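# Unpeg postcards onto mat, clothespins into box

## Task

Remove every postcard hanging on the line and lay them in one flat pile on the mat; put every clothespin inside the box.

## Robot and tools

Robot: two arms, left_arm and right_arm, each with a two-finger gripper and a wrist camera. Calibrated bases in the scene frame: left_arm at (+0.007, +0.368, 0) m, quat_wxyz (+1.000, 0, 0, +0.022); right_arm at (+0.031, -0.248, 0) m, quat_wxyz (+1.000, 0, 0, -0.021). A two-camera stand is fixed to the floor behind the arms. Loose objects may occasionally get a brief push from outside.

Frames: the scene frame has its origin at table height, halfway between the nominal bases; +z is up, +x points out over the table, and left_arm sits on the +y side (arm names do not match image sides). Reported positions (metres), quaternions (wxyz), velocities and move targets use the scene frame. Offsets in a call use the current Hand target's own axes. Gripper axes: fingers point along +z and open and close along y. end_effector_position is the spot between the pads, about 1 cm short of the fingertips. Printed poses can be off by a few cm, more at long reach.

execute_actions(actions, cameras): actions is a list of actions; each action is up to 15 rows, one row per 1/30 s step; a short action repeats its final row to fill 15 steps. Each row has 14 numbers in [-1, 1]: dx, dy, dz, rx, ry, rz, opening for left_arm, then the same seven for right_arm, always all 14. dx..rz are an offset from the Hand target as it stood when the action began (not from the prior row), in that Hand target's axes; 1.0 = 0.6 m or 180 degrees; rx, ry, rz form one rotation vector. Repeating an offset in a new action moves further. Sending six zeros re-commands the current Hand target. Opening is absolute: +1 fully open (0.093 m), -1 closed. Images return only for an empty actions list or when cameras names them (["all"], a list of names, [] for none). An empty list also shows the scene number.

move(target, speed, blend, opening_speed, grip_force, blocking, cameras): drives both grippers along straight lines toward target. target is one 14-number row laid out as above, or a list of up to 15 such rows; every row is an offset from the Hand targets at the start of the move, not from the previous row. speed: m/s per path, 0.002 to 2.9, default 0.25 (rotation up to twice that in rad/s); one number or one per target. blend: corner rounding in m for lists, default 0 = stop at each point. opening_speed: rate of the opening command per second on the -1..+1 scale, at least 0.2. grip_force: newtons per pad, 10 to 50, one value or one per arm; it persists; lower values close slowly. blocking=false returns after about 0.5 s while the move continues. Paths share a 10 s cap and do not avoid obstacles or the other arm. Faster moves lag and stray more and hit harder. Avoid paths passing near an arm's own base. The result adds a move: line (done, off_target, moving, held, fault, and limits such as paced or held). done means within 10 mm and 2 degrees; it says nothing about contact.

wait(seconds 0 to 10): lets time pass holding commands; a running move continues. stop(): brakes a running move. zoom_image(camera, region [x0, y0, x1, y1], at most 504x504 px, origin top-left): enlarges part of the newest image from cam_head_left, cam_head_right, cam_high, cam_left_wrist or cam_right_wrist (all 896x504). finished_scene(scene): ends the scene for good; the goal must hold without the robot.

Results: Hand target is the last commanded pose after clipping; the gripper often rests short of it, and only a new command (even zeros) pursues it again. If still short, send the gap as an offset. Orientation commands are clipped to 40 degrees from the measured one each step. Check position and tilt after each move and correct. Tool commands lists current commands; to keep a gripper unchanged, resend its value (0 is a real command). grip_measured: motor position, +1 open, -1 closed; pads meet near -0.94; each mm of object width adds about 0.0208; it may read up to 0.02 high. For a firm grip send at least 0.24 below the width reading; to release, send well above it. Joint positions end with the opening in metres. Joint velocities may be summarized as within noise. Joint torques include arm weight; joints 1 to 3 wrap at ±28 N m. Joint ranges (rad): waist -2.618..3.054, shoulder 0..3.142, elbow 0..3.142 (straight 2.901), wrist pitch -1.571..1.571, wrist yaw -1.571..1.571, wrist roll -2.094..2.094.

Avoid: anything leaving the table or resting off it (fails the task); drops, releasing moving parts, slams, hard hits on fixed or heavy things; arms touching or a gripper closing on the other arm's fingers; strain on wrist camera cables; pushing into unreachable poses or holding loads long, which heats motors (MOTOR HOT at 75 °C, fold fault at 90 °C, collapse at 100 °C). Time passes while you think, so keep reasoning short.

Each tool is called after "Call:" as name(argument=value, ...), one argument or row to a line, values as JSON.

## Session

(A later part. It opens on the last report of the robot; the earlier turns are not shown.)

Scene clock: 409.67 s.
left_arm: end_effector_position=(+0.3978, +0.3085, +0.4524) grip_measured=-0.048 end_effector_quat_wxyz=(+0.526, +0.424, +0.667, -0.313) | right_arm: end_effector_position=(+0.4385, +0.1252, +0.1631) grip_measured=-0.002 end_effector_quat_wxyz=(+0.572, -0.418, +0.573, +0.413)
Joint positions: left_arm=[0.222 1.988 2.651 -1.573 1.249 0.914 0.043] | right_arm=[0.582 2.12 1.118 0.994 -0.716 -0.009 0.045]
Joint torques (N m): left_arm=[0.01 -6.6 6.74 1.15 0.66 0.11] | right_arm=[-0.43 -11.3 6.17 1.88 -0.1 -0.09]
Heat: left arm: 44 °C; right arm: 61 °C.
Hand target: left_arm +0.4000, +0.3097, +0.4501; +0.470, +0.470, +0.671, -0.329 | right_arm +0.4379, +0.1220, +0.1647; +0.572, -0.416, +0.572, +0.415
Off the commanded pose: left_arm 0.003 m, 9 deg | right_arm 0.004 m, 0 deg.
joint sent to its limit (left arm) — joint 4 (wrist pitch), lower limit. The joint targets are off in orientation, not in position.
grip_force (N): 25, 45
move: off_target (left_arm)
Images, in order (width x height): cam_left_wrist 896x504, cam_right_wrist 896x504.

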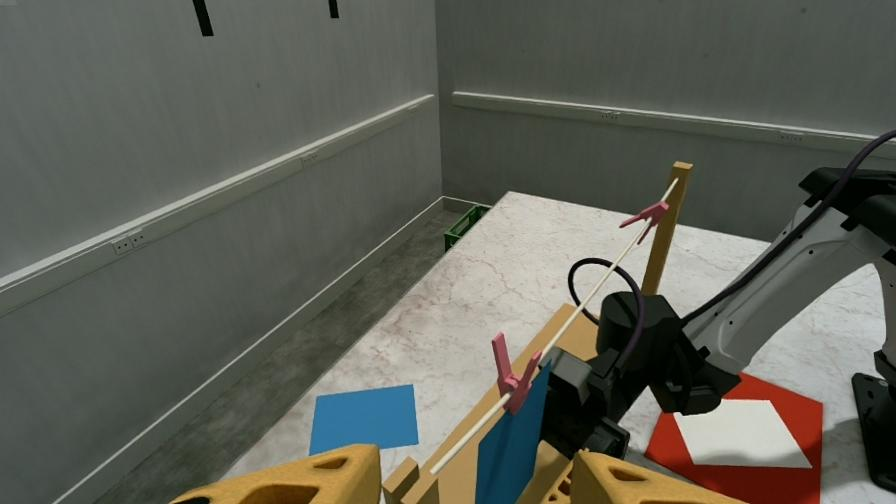

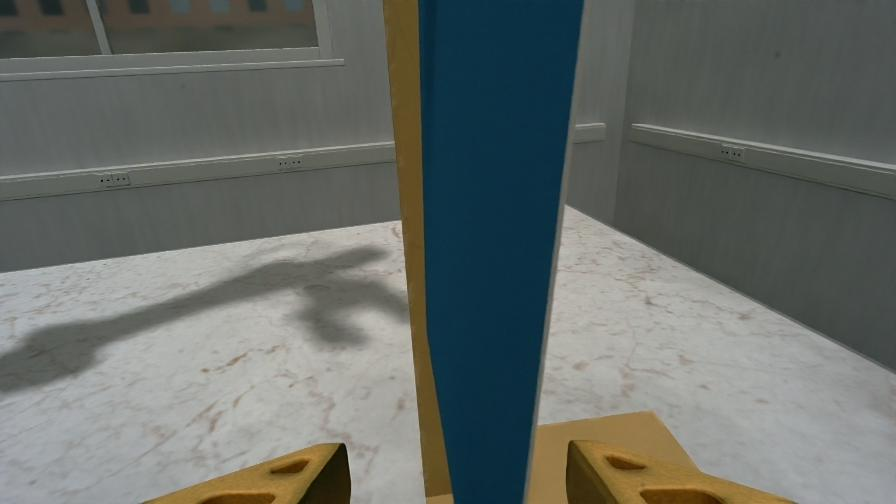

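Call:
execute_actions(
  actions=[],
  cameras=["all"],
)

Scene clock: 427.00 s.
left_arm: end_effector_position=(+0.3978, +0.3085, +0.4524) grip_measured=-0.048 end_effector_quat_wxyz=(+0.526, +0.424, +0.667, -0.313) | right_arm: end_effector_position=(+0.4384, +0.1252, +0.1631) grip_measured=-0.002 end_effector_quat_wxyz=(+0.572, -0.418, +0.573, +0.413)
Joint positions: left_arm=[0.222 1.988 2.651 -1.573 1.249 0.914 0.043] | right_arm=[0.582 2.12 1.118 0.994 -0.716 -0.009 0.045]
Joint velocities: within noise
Joint torques (N m): left_arm=[0.02 -6.6 6.72 1.15 0.65 0.13] | right_arm=[-0.46 -11.32 6.19 1.88 -0.11 -0.09]
Heat: left arm: 44 °C; right arm: 58 °C.
Hand target: left_arm +0.4000, +0.3097, +0.4501; +0.470, +0.470, +0.671, -0.329 | right_arm +0.4380, +0.1220, +0.1647; +0.572, -0.416, +0.572, +0.415
Tool commands: left_gripper/opening=-0.05 right_gripper/opening=+0.0
Off the commanded pose: left_arm 0.003 m, 9 deg | right_arm 0.004 m, 0 deg.
grip_force (N): 25, 45

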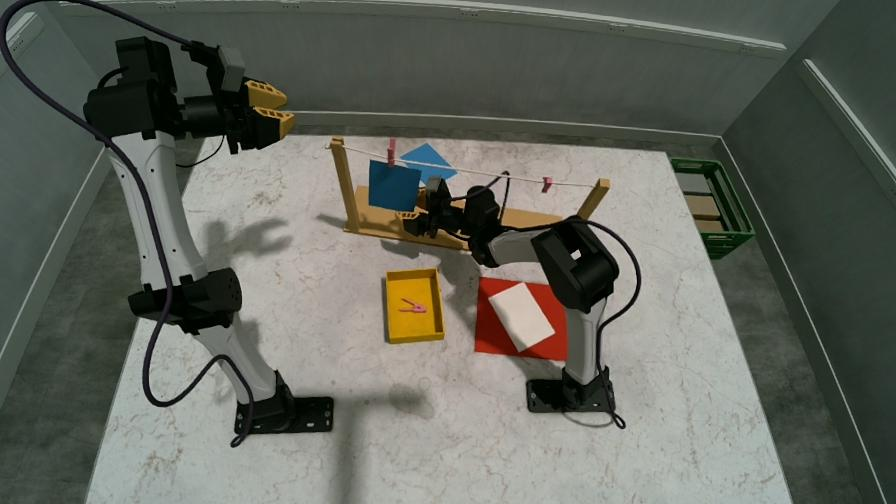

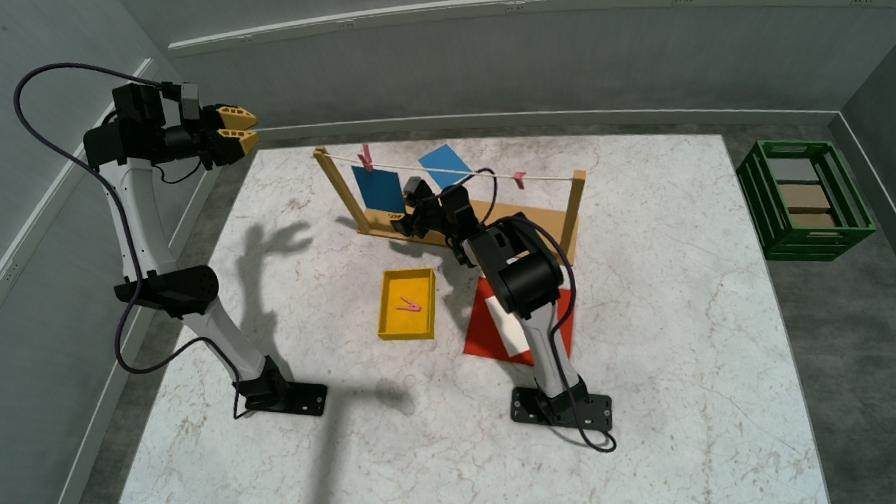

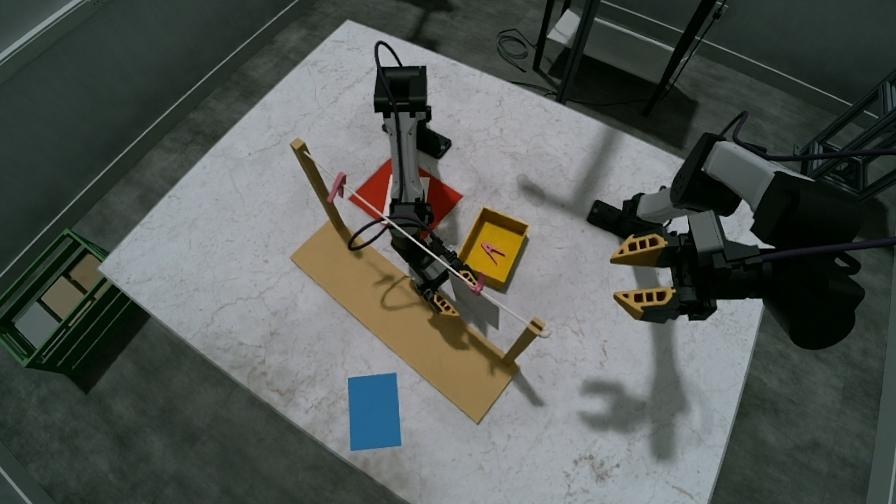

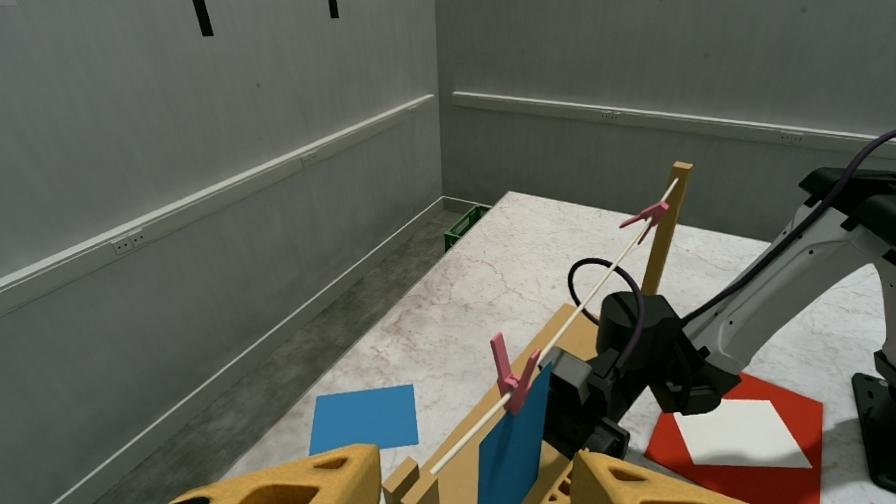

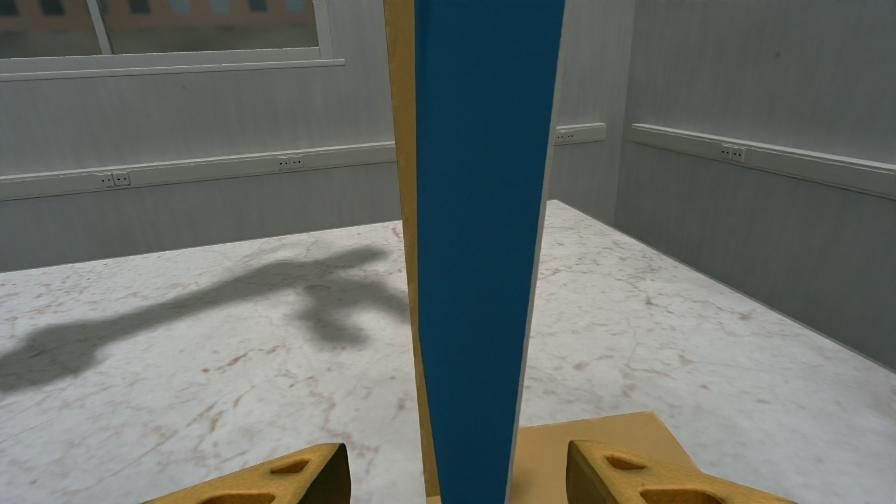

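Call:
move(
  target=[
    [0,0,0,0,0,0,-0.05,0,0,0,0,0,0,-0.5],
    [0,0,0,0,0,0,-0.05,0,0,0,0,0,0,-1],
  ],
  opening_speed=0.5,
  grip_force=[45, 25],
  cameras=["cam_right_wrist","cam_left_wrist"],
)

Scene clock: 431.97 s.
left_arm: end_effector_position=(+0.3978, +0.3085, +0.4524) grip_measured=-0.048 end_effector_quat_wxyz=(+0.526, +0.424, +0.667, -0.313) | right_arm: end_effector_position=(+0.4384, +0.1252, +0.1631) grip_measured=-0.988 end_effector_quat_wxyz=(+0.571, -0.418, +0.573, +0.413)
Joint positions: left_arm=[0.222 1.988 2.651 -1.573 1.249 0.914 0.043] | right_arm=[0.582 2.12 1.118 0.994 -0.717 -0.009 0]
Joint torques (N m): left_arm=[0.02 -6.58 6.72 1.14 0.65 0.12] | right_arm=[-0.46 -11.28 6.17 1.88 -0.11 -0.08]
Heat: left arm: 44 °C; right arm: 57 °C.
Hand target: left_arm +0.4000, +0.3097, +0.4501; +0.470, +0.470, +0.671, -0.329 | right_arm +0.4380, +0.1220, +0.1647; +0.572, -0.416, +0.572, +0.415
Off the commanded pose: left_arm 0.003 m, 9 deg | right_arm 0.004 m, 0 deg.
joint sent to its limit (left arm) — joint 4 (wrist pitch), lower limit. The joint targets are off in orientation, not in position.
grip_force (N): 45, 25
move: off_target (left_arm)
Images, in order (width x height): cam_left_wrist 896x504, cam_right_wrist 896x504.

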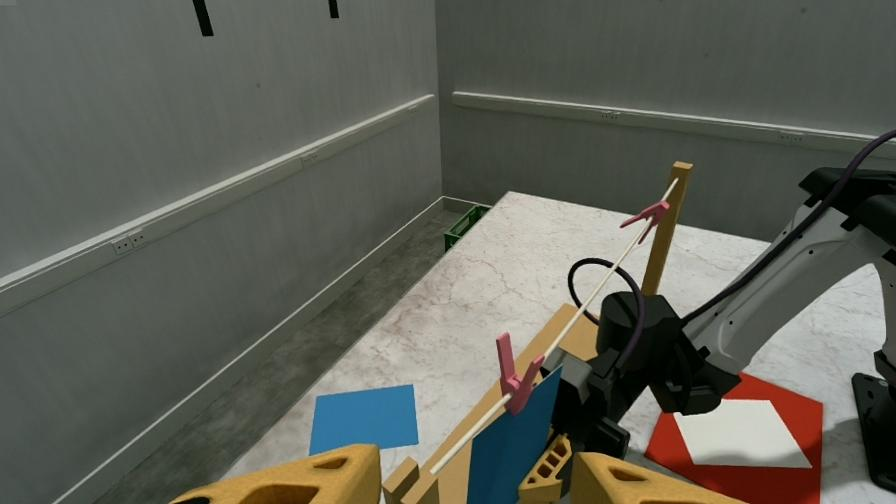

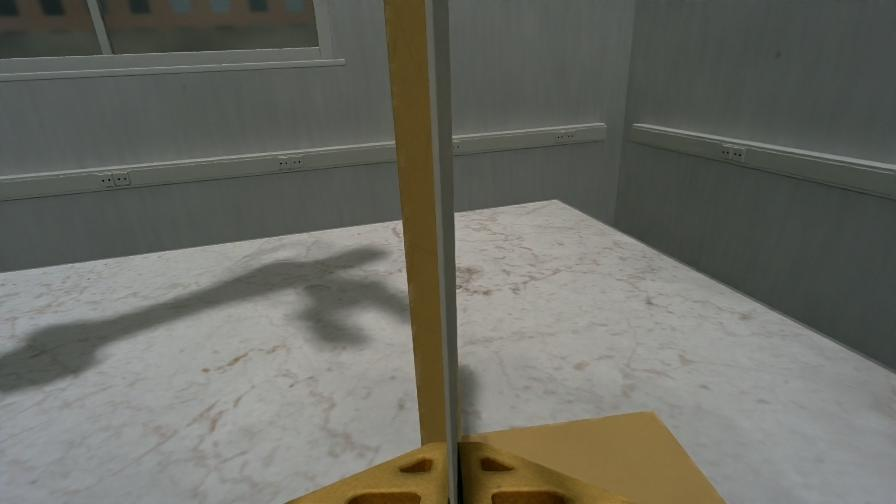

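Call:
move(
  target=[0,0,0,0,0,0,-0.05,0,-0.0070,0.0014,-0.0889,0,0,-1],
  speed=0.06,
  grip_force=[45, 35],
  cameras=["cam_left_wrist","cam_high","cam_head_right"],
)

Scene clock: 442.17 s.
left_arm: end_effector_position=(+0.3978, +0.3085, +0.4524) grip_measured=-0.048 end_effector_quat_wxyz=(+0.526, +0.424, +0.667, -0.313) | right_arm: end_effector_position=(+0.4361, +0.1216, +0.1702) grip_measured=-0.988 end_effector_quat_wxyz=(+0.514, -0.494, +0.504, +0.488)
Joint positions: left_arm=[0.222 1.988 2.651 -1.573 1.249 0.914 0.043] | right_arm=[0.509 2.203 1.288 0.925 -1.067 -0.008 0]
Joint torques (N m): left_arm=[-0.03 -6.58 6.71 1.14 0.65 0.13] | right_arm=[-0.5 -9.31 9.59 1.51 -0.12 -0.1]
Heat: left arm: 44 °C; right arm: 57 °C.
Hand target: left_arm +0.4000, +0.3097, +0.4501; +0.470, +0.470, +0.671, -0.329 | right_arm +0.4422, +0.1215, +0.1648; +0.508, -0.491, +0.509, +0.491
Off the commanded pose: left_arm 0.003 m, 9 deg | right_arm 0.008 m, 1 deg.
joint sent to its limit (left arm) — joint 4 (wrist pitch), lower limit. The joint targets are off in orientation, not in position.
grip_force (N): 45, 35
move: off_target (left_arm)
Images, in order (width x height): cam_head_right 896x504, cam_high 896x504, cam_left_wrist 896x504.

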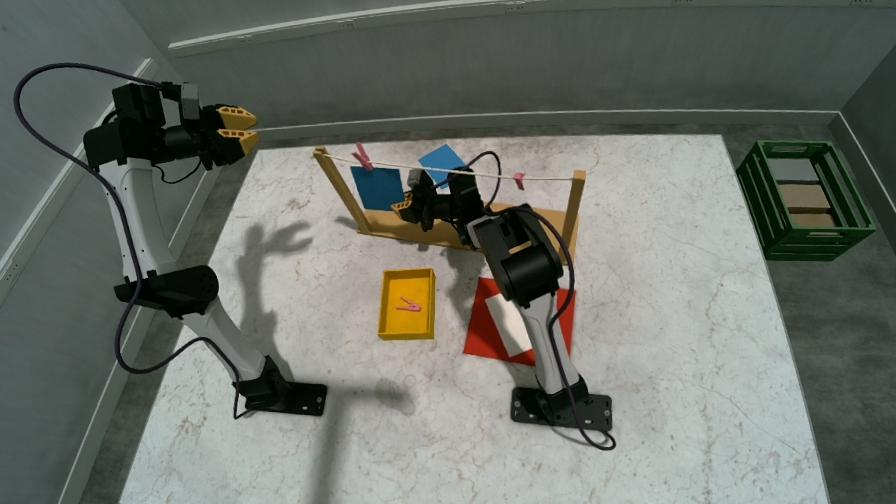

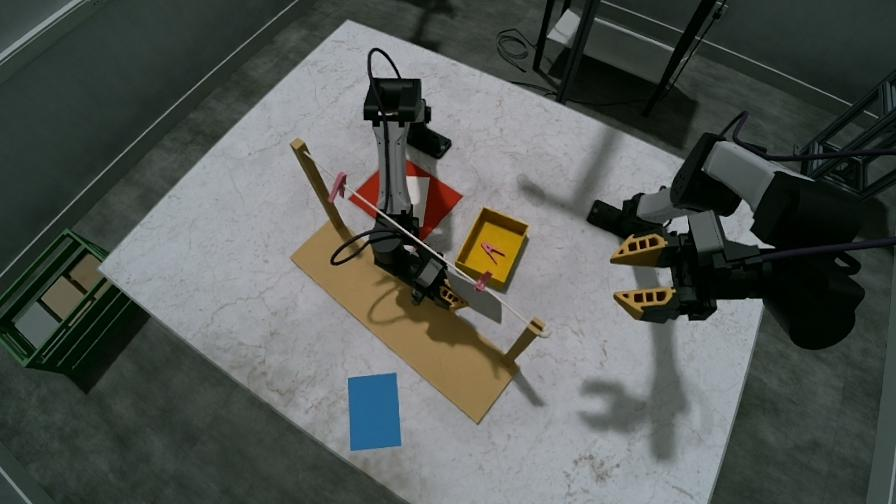

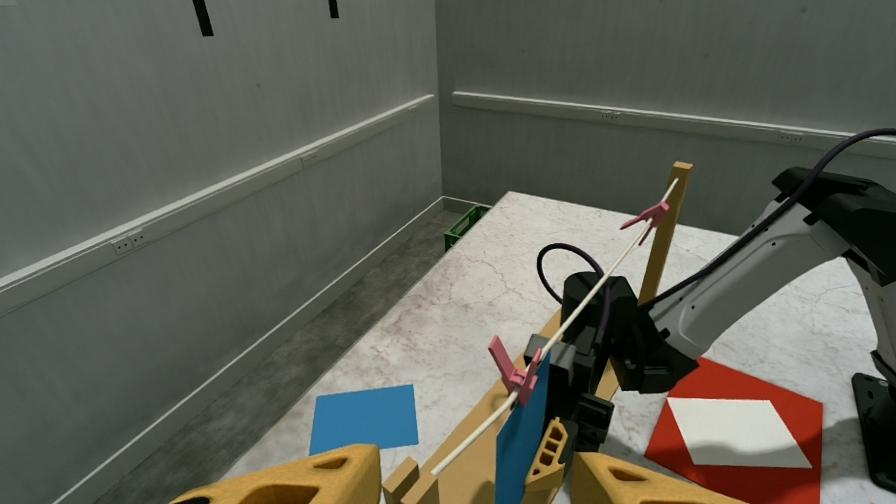

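Call:
move(
  target=[0,0,0,0,0,0,-0.05,0.010,-0.0133,0.0005,0,0,0,-1],
  speed=0.06,
)

Call:
zoom_image(
  camera="cam_left_wrist",
  region=[400, 300, 650, 440],
)

Scene clock: 446.03 s.
left_arm: end_effector_position=(+0.3978, +0.3085, +0.4524) grip_measured=-0.048 end_effector_quat_wxyz=(+0.526, +0.424, +0.667, -0.313) | right_arm: end_effector_position=(+0.4441, +0.1220, +0.1643) grip_measured=-0.988 end_effector_quat_wxyz=(+0.514, -0.494, +0.504, +0.488)
Joint positions: left_arm=[0.222 1.988 2.651 -1.573 1.249 0.914 0.043] | right_arm=[0.502 2.239 1.323 0.924 -1.075 -0.008 0]
Joint torques (N m): left_arm=[-0.02 -6.57 6.72 1.15 0.66 0.12] | right_arm=[-0.49 -9.55 9.42 1.5 -0.14 -0.1]
Heat: left arm: 44 °C; right arm: 58 °C.
Hand target: left_arm +0.4000, +0.3097, +0.4501; +0.470, +0.470, +0.671, -0.329 | right_arm +0.4501, +0.1216, +0.1587; +0.508, -0.491, +0.509, +0.491
Off the commanded pose: left_arm 0.003 m, 9 deg | right_arm 0.008 m, 1 deg.
joint sent to its limit (left arm) — joint 4 (wrist pitch), lower limit. The joint targets are off in orientation, not in position.
grip_force (N): 45, 35
move: off_target (left_arm)

Scaled by 2.016 from the camera's 896x504 image, which has a finer 1280x720 frame.
This view is cut from an older image: the scene may have changed since it was taken.

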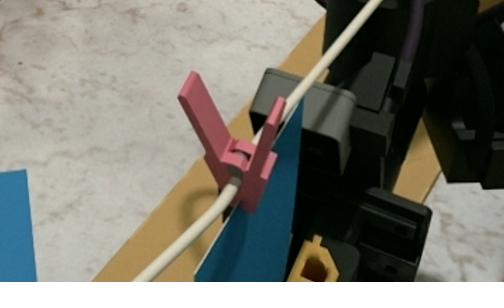

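Call:
move(
  target=[0.0552,-0.0147,0.169,0.0254,0.0444,0.0112,0.35,0,0,0,0,0,0,-1],
  speed=0.12,
  cameras=["cam_left_wrist","cam_high","cam_head_right"],
)

Scene clock: 465.33 s.
left_arm: end_effector_position=(+0.4176, +0.2268, +0.3894) grip_measured=+0.348 end_effector_quat_wxyz=(+0.435, +0.504, +0.678, -0.313) | right_arm: end_effector_position=(+0.4440, +0.1220, +0.1643) grip_measured=-0.988 end_effector_quat_wxyz=(+0.514, -0.494, +0.504, +0.488)
Joint positions: left_arm=[-0.032 2.082 2.639 -1.574 1.046 0.966 0.062] | right_arm=[0.502 2.239 1.323 0.924 -1.075 -0.008 0]
Joint torques (N m): left_arm=[-0.18 -7.9 6.84 1.11 0.51 0.12] | right_arm=[-0.5 -9.54 9.54 1.5 -0.11 -0.09]
Heat: left arm: 44 °C; right arm: 61 °C.
Hand target: left_arm +0.4205, +0.2277, +0.3842; +0.408, +0.522, +0.680, -0.314 | right_arm +0.4501, +0.1216, +0.1587; +0.508, -0.491, +0.509, +0.491
Off the commanded pose: left_arm 0.006 m, 4 deg | right_arm 0.008 m, 1 deg.
joint sent to its limit (left arm) — joint 4 (wrist pitch), lower limit. The joint targets are off in orientation, not in position.
grip_force (N): 45, 35
move: off_target (left_arm)
Images, in order (width x height): cam_head_right 896x504, cam_high 896x504, cam_left_wrist 896x504.

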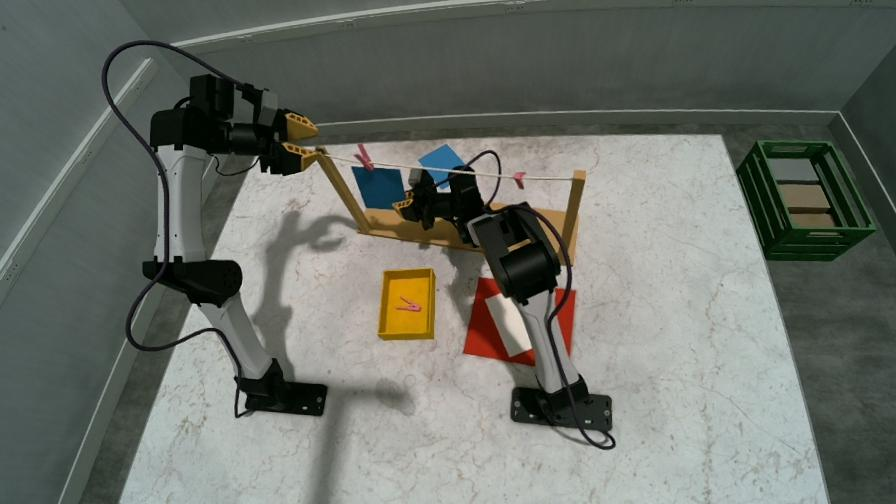

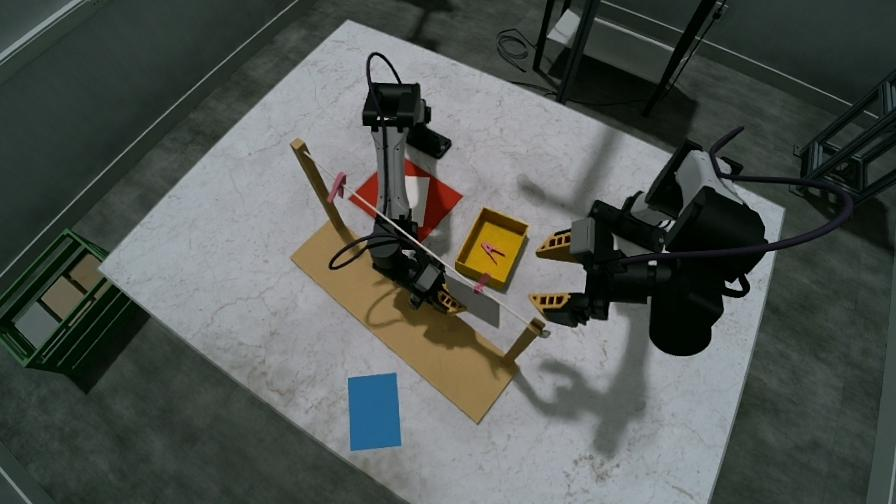

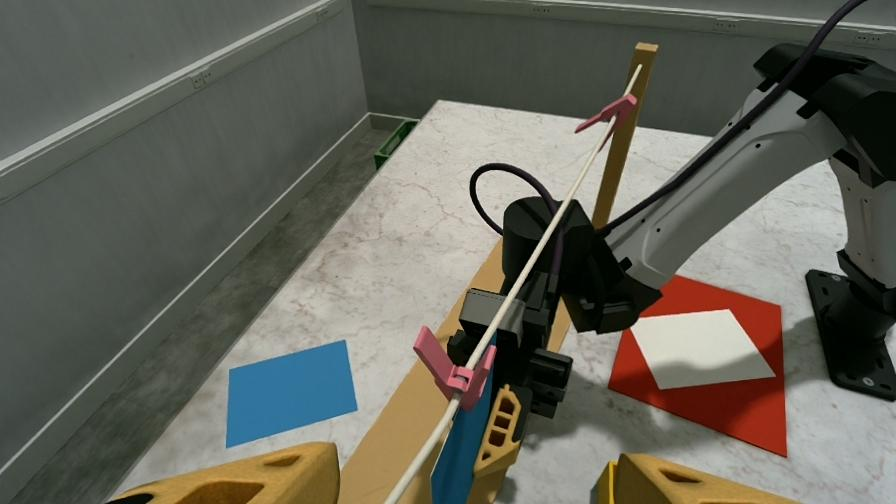

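Call:
move(
  target=[0.0135,0.0142,0.0677,0,0,0,0.35,0,0,0,0,0,0,-1],
  speed=0.1,
  cameras=["cam_left_wrist","cam_head_right","cam_high"],
)

Scene clock: 481.97 s.
left_arm: end_effector_position=(+0.4293, +0.1989, +0.3638) grip_measured=+0.348 end_effector_quat_wxyz=(+0.409, +0.523, +0.677, -0.319) | right_arm: end_effector_position=(+0.4440, +0.1220, +0.1643) grip_measured=-0.988 end_effector_quat_wxyz=(+0.514, -0.494, +0.504, +0.488)
Joint positions: left_arm=[-0.106 2.13 2.619 -1.525 1.004 0.954 0.062] | right_arm=[0.502 2.239 1.323 0.924 -1.075 -0.008 0]
Joint torques (N m): left_arm=[-0.21 -8.39 6.05 1.4 0.5 -0.14] | right_arm=[-0.51 -9.52 9.51 1.49 -0.11 -0.09]
Heat: left arm: 47 °C; right arm: 62 °C.
Hand target: left_arm +0.4370, +0.1990, +0.3579; +0.408, +0.522, +0.680, -0.314 | right_arm +0.4501, +0.1216, +0.1587; +0.508, -0.491, +0.509, +0.491
Off the commanded pose: left_arm 0.010 m, 1 deg | right_arm 0.008 m, 1 deg.
grip_force (N): 45, 35
move: done
Images, in order (width x height): cam_head_right 896x504, cam_high 896x504, cam_left_wrist 896x504.

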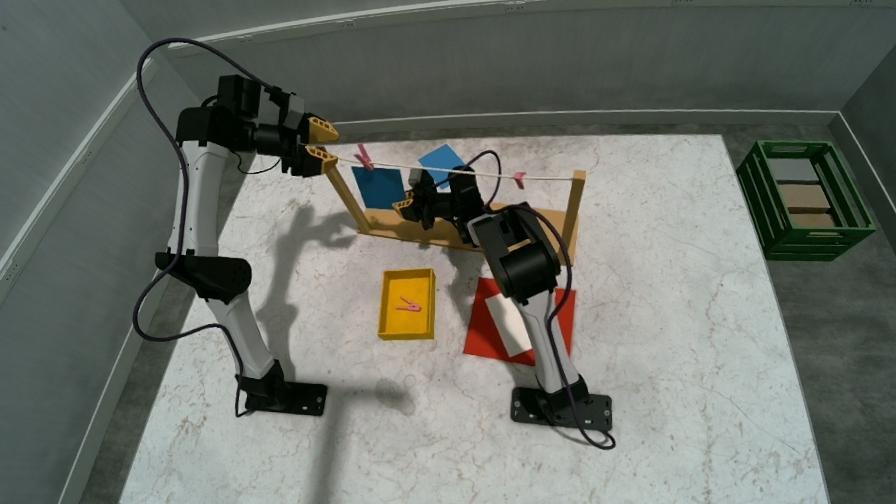

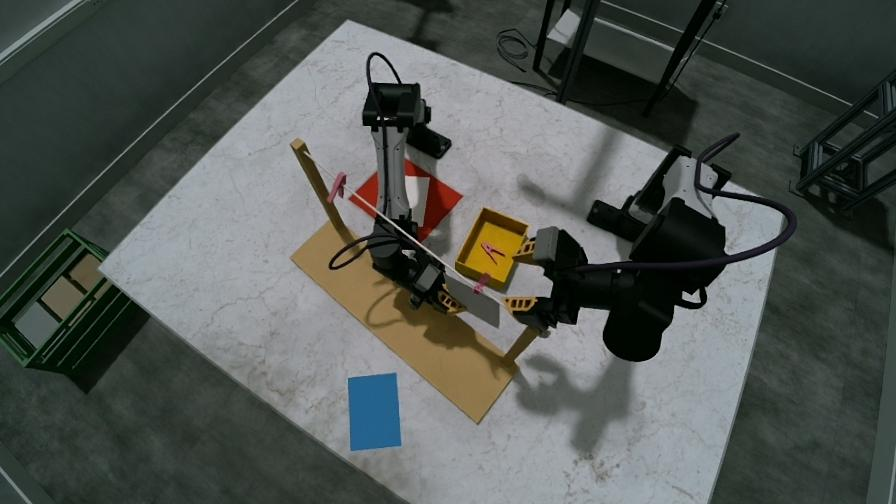

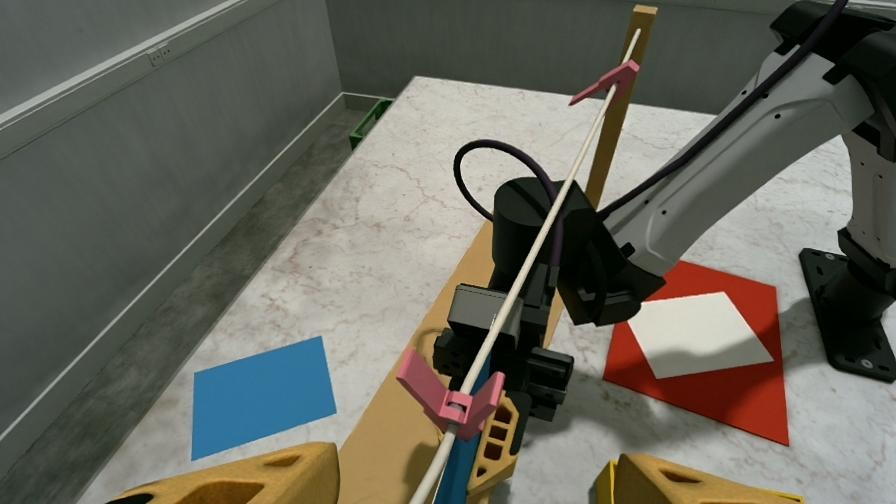

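Call:
zoom_image(
  camera="cam_left_wrist",
  region=[370, 320, 530, 440],
)

Scaled by 3.150 from the camera's 896x504 image, which has a finer 1280x720 frame.

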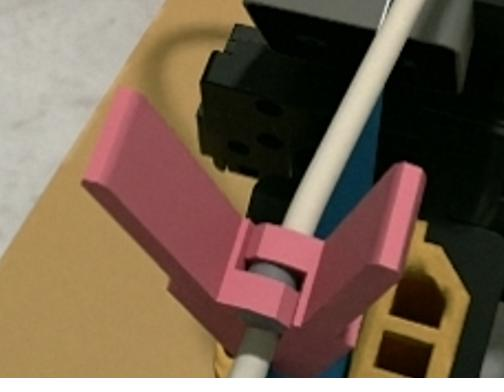

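Call:
move(
  target=[0,0.0117,0.0333,0,0,0,0.35,0,0,0,0,0,0,-1],
  speed=0.08,
  cameras=["cam_left_wrist","cam_head_right"],
)

Call:
zoom_image(
  camera="cam_left_wrist",
  region=[330, 300, 630, 504],
)

Call:
zoom_image(
  camera="cam_head_right",
  region=[260, 80, 440, 220],
)

Scene clock: 495.57 s.
left_arm: end_effector_position=(+0.4395, +0.1847, +0.3588) grip_measured=+0.348 end_effector_quat_wxyz=(+0.413, +0.524, +0.674, -0.316) | right_arm: end_effector_position=(+0.4440, +0.1220, +0.1643) grip_measured=-0.988 end_effector_quat_wxyz=(+0.514, -0.494, +0.504, +0.488)
Joint positions: left_arm=[-0.14 2.13 2.578 -1.427 0.985 0.9 0.062] | right_arm=[0.502 2.239 1.323 0.924 -1.075 -0.008 0]
Joint torques (N m): left_arm=[-0.34 -8.29 5.6 1.5 0.47 -0.12] | right_arm=[-0.51 -9.55 9.52 1.5 -0.11 -0.09]
Heat: left arm: 46 °C; right arm: 63 °C.
Hand target: left_arm +0.4483, +0.1838, +0.3486; +0.408, +0.522, +0.680, -0.314 | right_arm +0.4501, +0.1216, +0.1587; +0.508, -0.491, +0.509, +0.491
Off the commanded pose: left_arm 0.014 m, 1 deg | right_arm 0.008 m, 1 deg.
grip_force (N): 45, 35
move: off_target (left_arm)
Images, in order (width x height): cam_head_right 896x504, cam_left_wrist 896x504.

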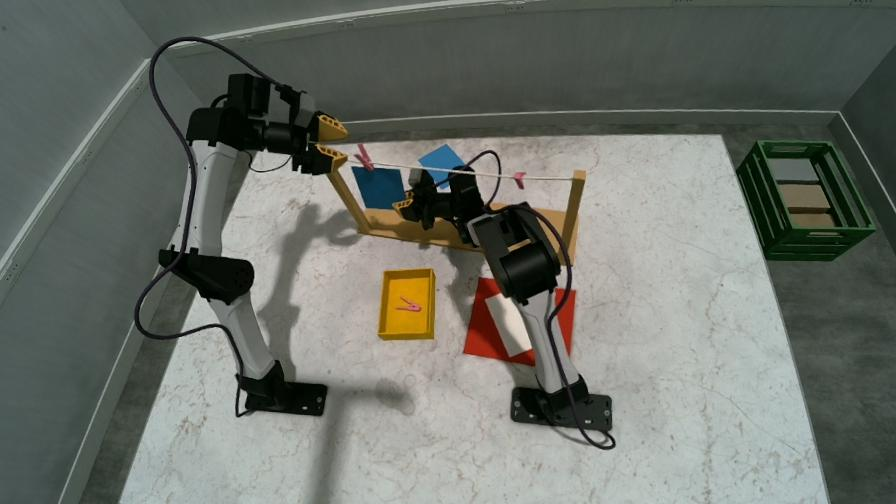

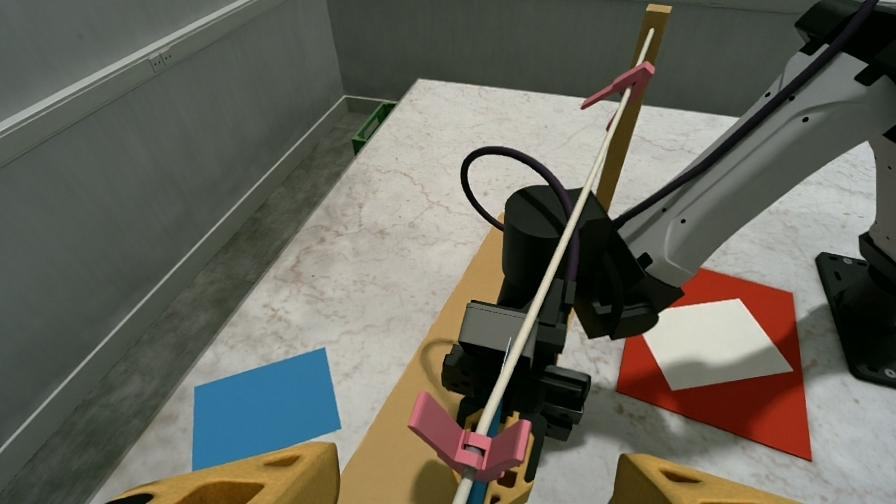

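Scaled by 1.680 from the camera's 896x504 image, which has a finer 1280x720 frame.

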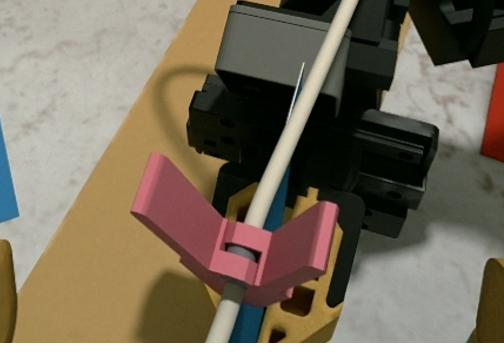

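Scaled by 2.800 from the camera's 896x504 image, which has a finer 1280x720 frame.

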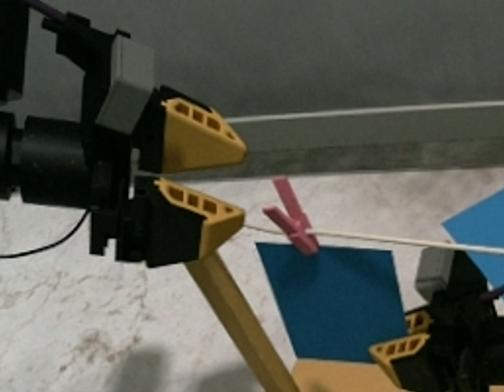

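Call:
move(
  target=[0.0077,-0.0022,0.0497,0,0,0,0.35,0,0,0,0,0,0,-1],
  speed=0.06,
  cameras=["cam_left_wrist","cam_head_right"],
)

Call:
zoom_image(
  camera="cam_left_wrist",
  region=[330, 300, 630, 504],
)

Call:
zoom_image(
  camera="cam_head_right",
  region=[260, 80, 440, 220],
)

Scene clock: 502.37 s.
left_arm: end_effector_position=(+0.4576, +0.1594, +0.3195) grip_measured=+0.348 end_effector_quat_wxyz=(+0.397, +0.519, +0.683, -0.327) | right_arm: end_effector_position=(+0.4440, +0.1220, +0.1643) grip_measured=-0.988 end_effector_quat_wxyz=(+0.514, -0.494, +0.504, +0.488)
Joint positions: left_arm=[-0.195 2.116 2.373 -1.216 0.958 0.824 0.062] | right_arm=[0.502 2.239 1.323 0.924 -1.075 -0.008 0]
Joint torques (N m): left_arm=[-0.42 -13.29 5.97 1.49 0.39 -0.13] | right_arm=[-0.51 -9.55 9.52 1.49 -0.11 -0.1]
Heat: left arm: 47 °C; right arm: 63 °C.
Hand target: left_arm +0.4533, +0.1600, +0.3305; +0.408, +0.522, +0.680, -0.314 | right_arm +0.4501, +0.1216, +0.1587; +0.508, -0.491, +0.509, +0.491
Off the commanded pose: left_arm 0.012 m, 2 deg | right_arm 0.008 m, 1 deg.
grip_force (N): 45, 35
move: off_target (left_arm)
Images, in order (width x height): cam_head_right 896x504, cam_left_wrist 896x504.

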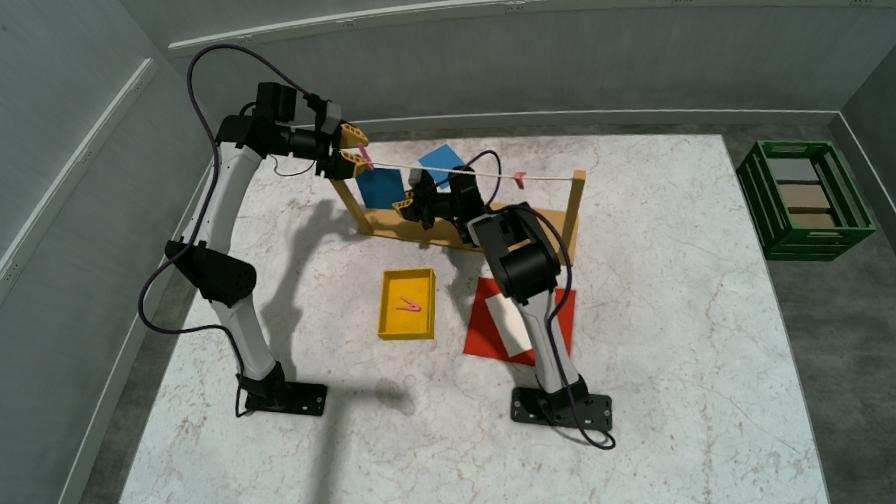

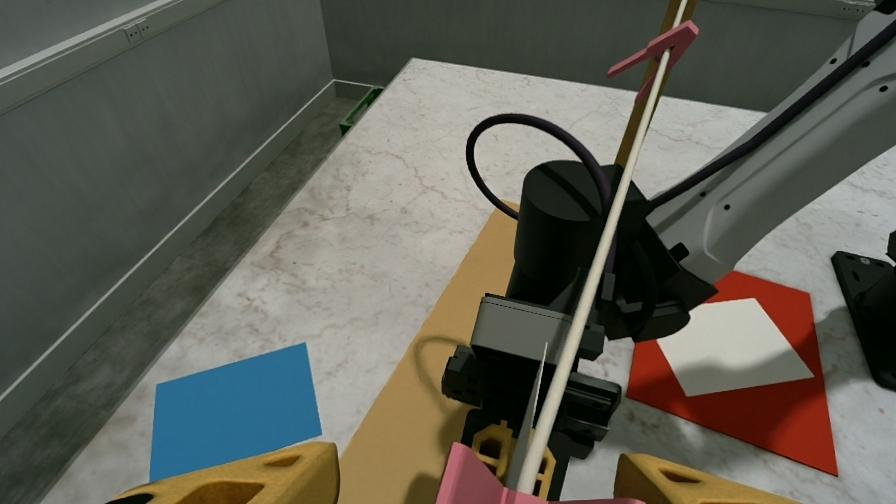

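Scaled by 1.680 from the camera's 896x504 image, which has a finer 1280x720 frame.

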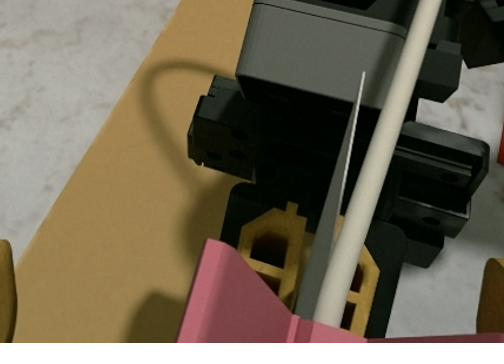

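Scaled by 2.800 from the camera's 896x504 image, which has a finer 1280x720 frame.

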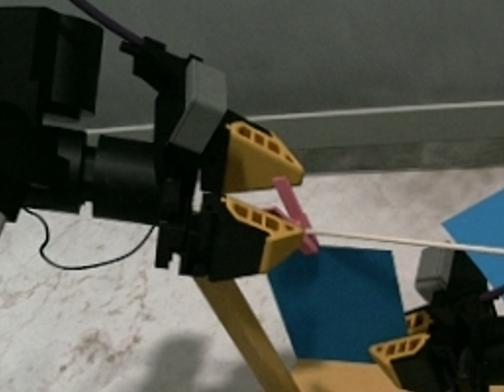

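Call:
move(
  target=[-0.0342,-0.0142,-0.0225,0,0,0,0.35,0,0,0,0,0,0,-1],
  speed=0.06,
  cameras=["cam_left_wrist","cam_head_right"],
)

Call:
zoom_image(
  camera="cam_left_wrist",
  region=[330, 300, 630, 504],
)

Call:
zoom_image(
  camera="cam_head_right",
  region=[260, 80, 440, 220],
)

Scene clock: 508.80 s.
left_arm: end_effector_position=(+0.4443, +0.1609, +0.3557) grip_measured=+0.348 end_effector_quat_wxyz=(+0.413, +0.522, +0.676, -0.317) | right_arm: end_effector_position=(+0.4440, +0.1220, +0.1643) grip_measured=-0.988 end_effector_quat_wxyz=(+0.514, -0.494, +0.504, +0.488)
Joint positions: left_arm=[-0.198 2.116 2.524 -1.316 0.95 0.809 0.062] | right_arm=[0.502 2.239 1.323 0.924 -1.075 -0.008 0]
Joint torques (N m): left_arm=[-0.44 -9.31 8.29 1.29 0.44 -0.1] | right_arm=[-0.5 -9.58 9.51 1.49 -0.11 -0.1]
Heat: left arm: 51 °C; right arm: 64 °C.
Hand target: left_arm +0.4445, +0.1600, +0.3550; +0.408, +0.522, +0.680, -0.314 | right_arm +0.4501, +0.1216, +0.1587; +0.508, -0.491, +0.509, +0.491
Off the commanded pose: left_arm 0.001 m, 1 deg | right_arm 0.008 m, 1 deg.
grip_force (N): 45, 35
move: done
Images, in order (width x height): cam_head_right 896x504, cam_left_wrist 896x504.

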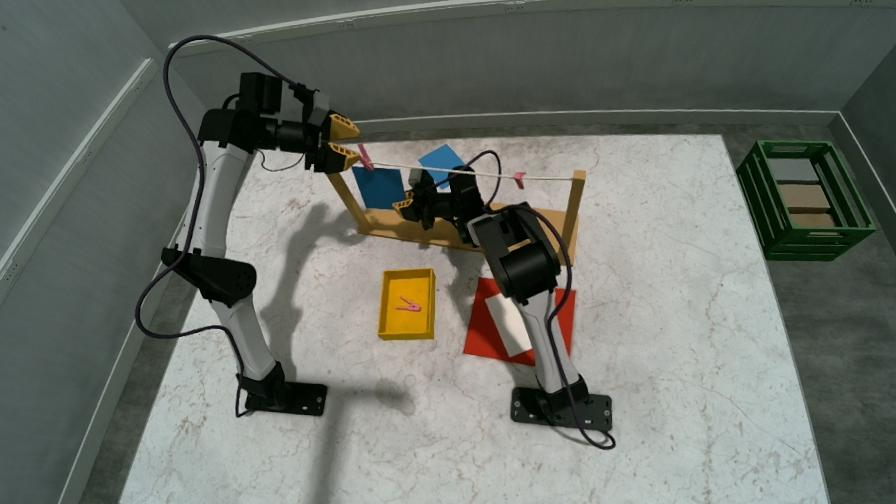

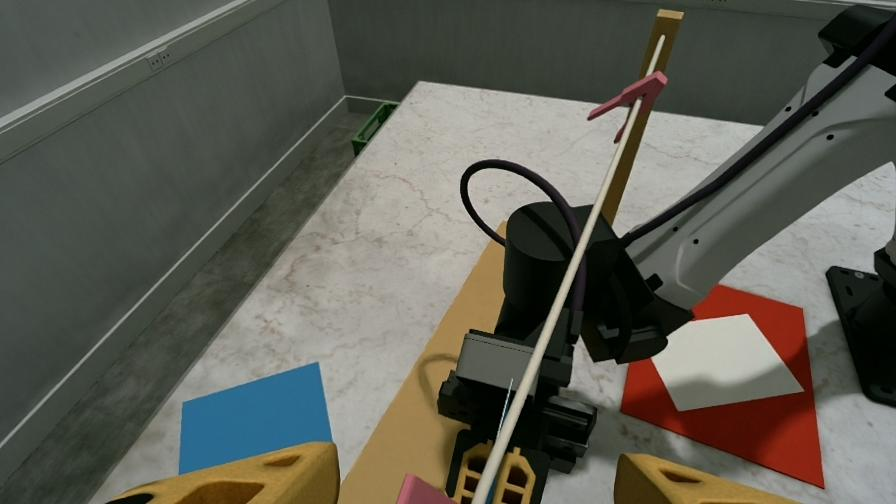

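Scaled by 1.680 from the camera's 896x504 image, which has a finer 1280x720 frame.

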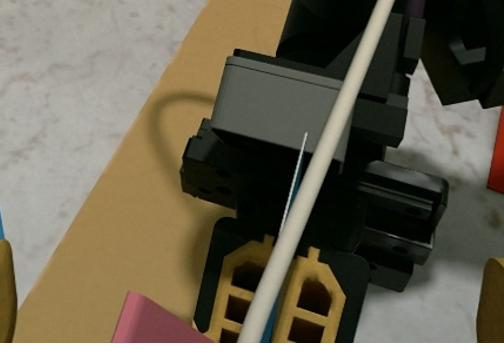

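Scaled by 2.800 from the camera's 896x504 image, which has a finer 1280x720 frame.

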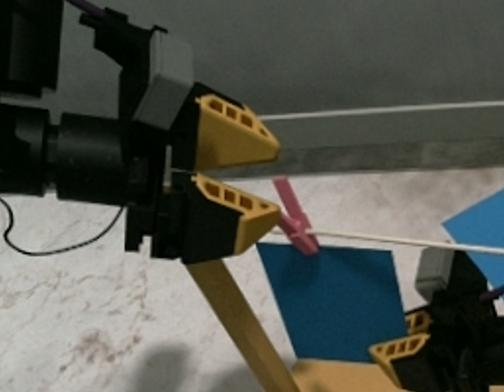

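Call:
move(
  target=[0.0177,0.003,0.0094,0,0,0,0.35,0,0,0,0,0,0,-1],
  speed=0.04,
  cameras=["cam_left_wrist"],
)

Call:
zoom_image(
  camera="cam_left_wrist",
  region=[330, 300, 630, 504],
)

Scene clock: 513.17 s.
left_arm: end_effector_position=(+0.4496, +0.1602, +0.3303) grip_measured=+0.348 end_effector_quat_wxyz=(+0.391, +0.514, +0.689, -0.328) | right_arm: end_effector_position=(+0.4440, +0.1220, +0.1643) grip_measured=-0.988 end_effector_quat_wxyz=(+0.514, -0.494, +0.504, +0.488)
Joint positions: left_arm=[-0.198 2.116 2.43 -1.281 0.95 0.809 0.062] | right_arm=[0.502 2.239 1.323 0.924 -1.075 -0.008 0]
Joint torques (N m): left_arm=[-0.34 -12.93 6.09 1.55 0.47 -0.01] | right_arm=[-0.47 -9.58 9.5 1.5 -0.11 -0.09]
Heat: left arm: 52 °C; right arm: 64 °C.
Hand target: left_arm +0.4462, +0.1605, +0.3429; +0.408, +0.522, +0.680, -0.314 | right_arm +0.4501, +0.1216, +0.1587; +0.508, -0.491, +0.509, +0.491
Off the commanded pose: left_arm 0.013 m, 3 deg | right_arm 0.008 m, 1 deg.
grip_force (N): 45, 35
move: off_target (left_arm)
Images, in order (width x height): cam_left_wrist 896x504.

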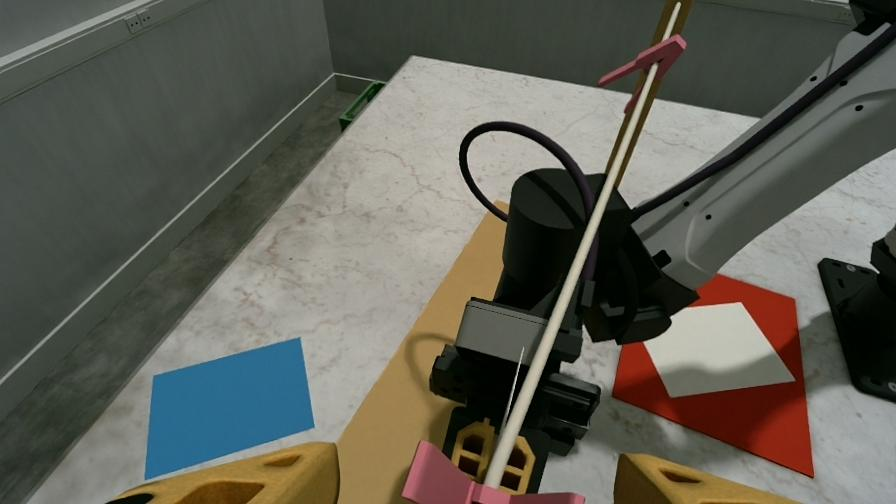

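Scaled by 1.680 from the camera's 896x504 image, which has a finer 1280x720 frame.

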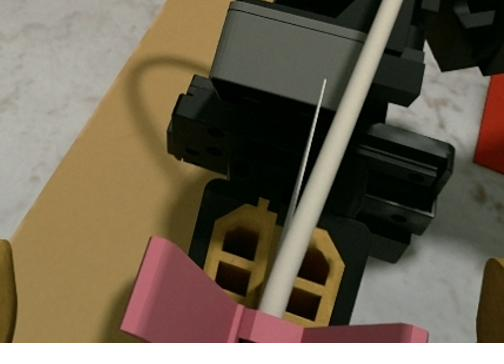

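Call:
move(
  target=[
    [0,-0.006,0,0,0,0,0.35,0,0,0,0,0,0,-1],
    [0,-0.006,0,0,0,0,-0.2,0,0,0,0,0,0,-1],
    [0,-0.006,0,0,0,0,-0.55,0,0,0,0,0,0,-1],
  ],
  speed=0.04,
  opening_speed=0.6,
  grip_force=[50, 35],
  cameras=["cam_left_wrist"],
)

Call:
zoom_image(
  camera="cam_left_wrist",
  region=[330, 300, 630, 504],
)

Scene clock: 521.10 s.
left_arm: end_effector_position=(+0.4484, +0.1604, +0.3277) grip_measured=-0.545 end_effector_quat_wxyz=(+0.390, +0.514, +0.690, -0.328) | right_arm: end_effector_position=(+0.4440, +0.1220, +0.1643) grip_measured=-0.988 end_effector_quat_wxyz=(+0.514, -0.494, +0.504, +0.488)
Joint positions: left_arm=[-0.198 2.098 2.39 -1.259 0.949 0.809 0.019] | right_arm=[0.502 2.239 1.323 0.924 -1.076 -0.008 0]
Joint torques (N m): left_arm=[-0.61 -13.44 6.02 1.54 0.47 -0.07] | right_arm=[-0.47 -9.58 9.51 1.5 -0.11 -0.1]
Heat: left arm: 57 °C; right arm: 64 °C.
Hand target: left_arm +0.4427, +0.1596, +0.3430; +0.408, +0.522, +0.680, -0.314 | right_arm +0.4501, +0.1216, +0.1587; +0.508, -0.491, +0.509, +0.491
Off the commanded pose: left_arm 0.016 m, 3 deg | right_arm 0.008 m, 1 deg.
grip_force (N): 50, 35
move: off_target (left_arm); target 2's new opening was sent with left_arm's hand 0.016 m and 3 deg from that target; target 3's new opening was sent with left_arm's hand 0.016 m and 3 deg from that target
Images, in order (width x height): cam_left_wrist 896x504.

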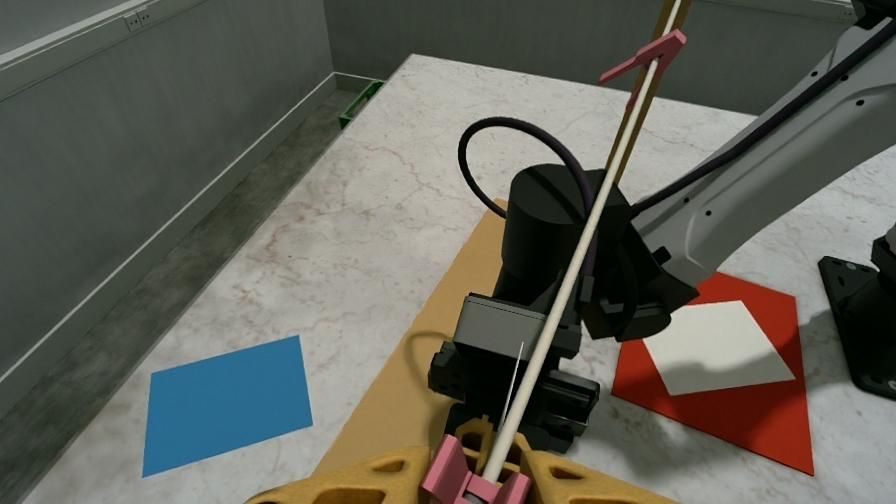

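Scaled by 1.680 from the camera's 896x504 image, which has a finer 1280x720 frame.

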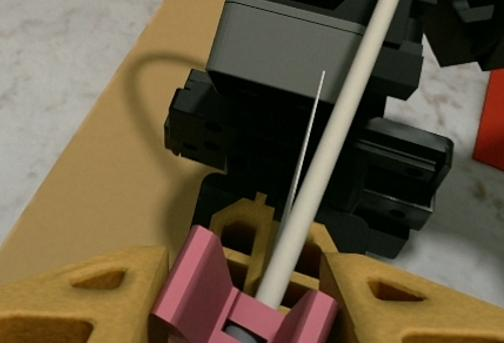

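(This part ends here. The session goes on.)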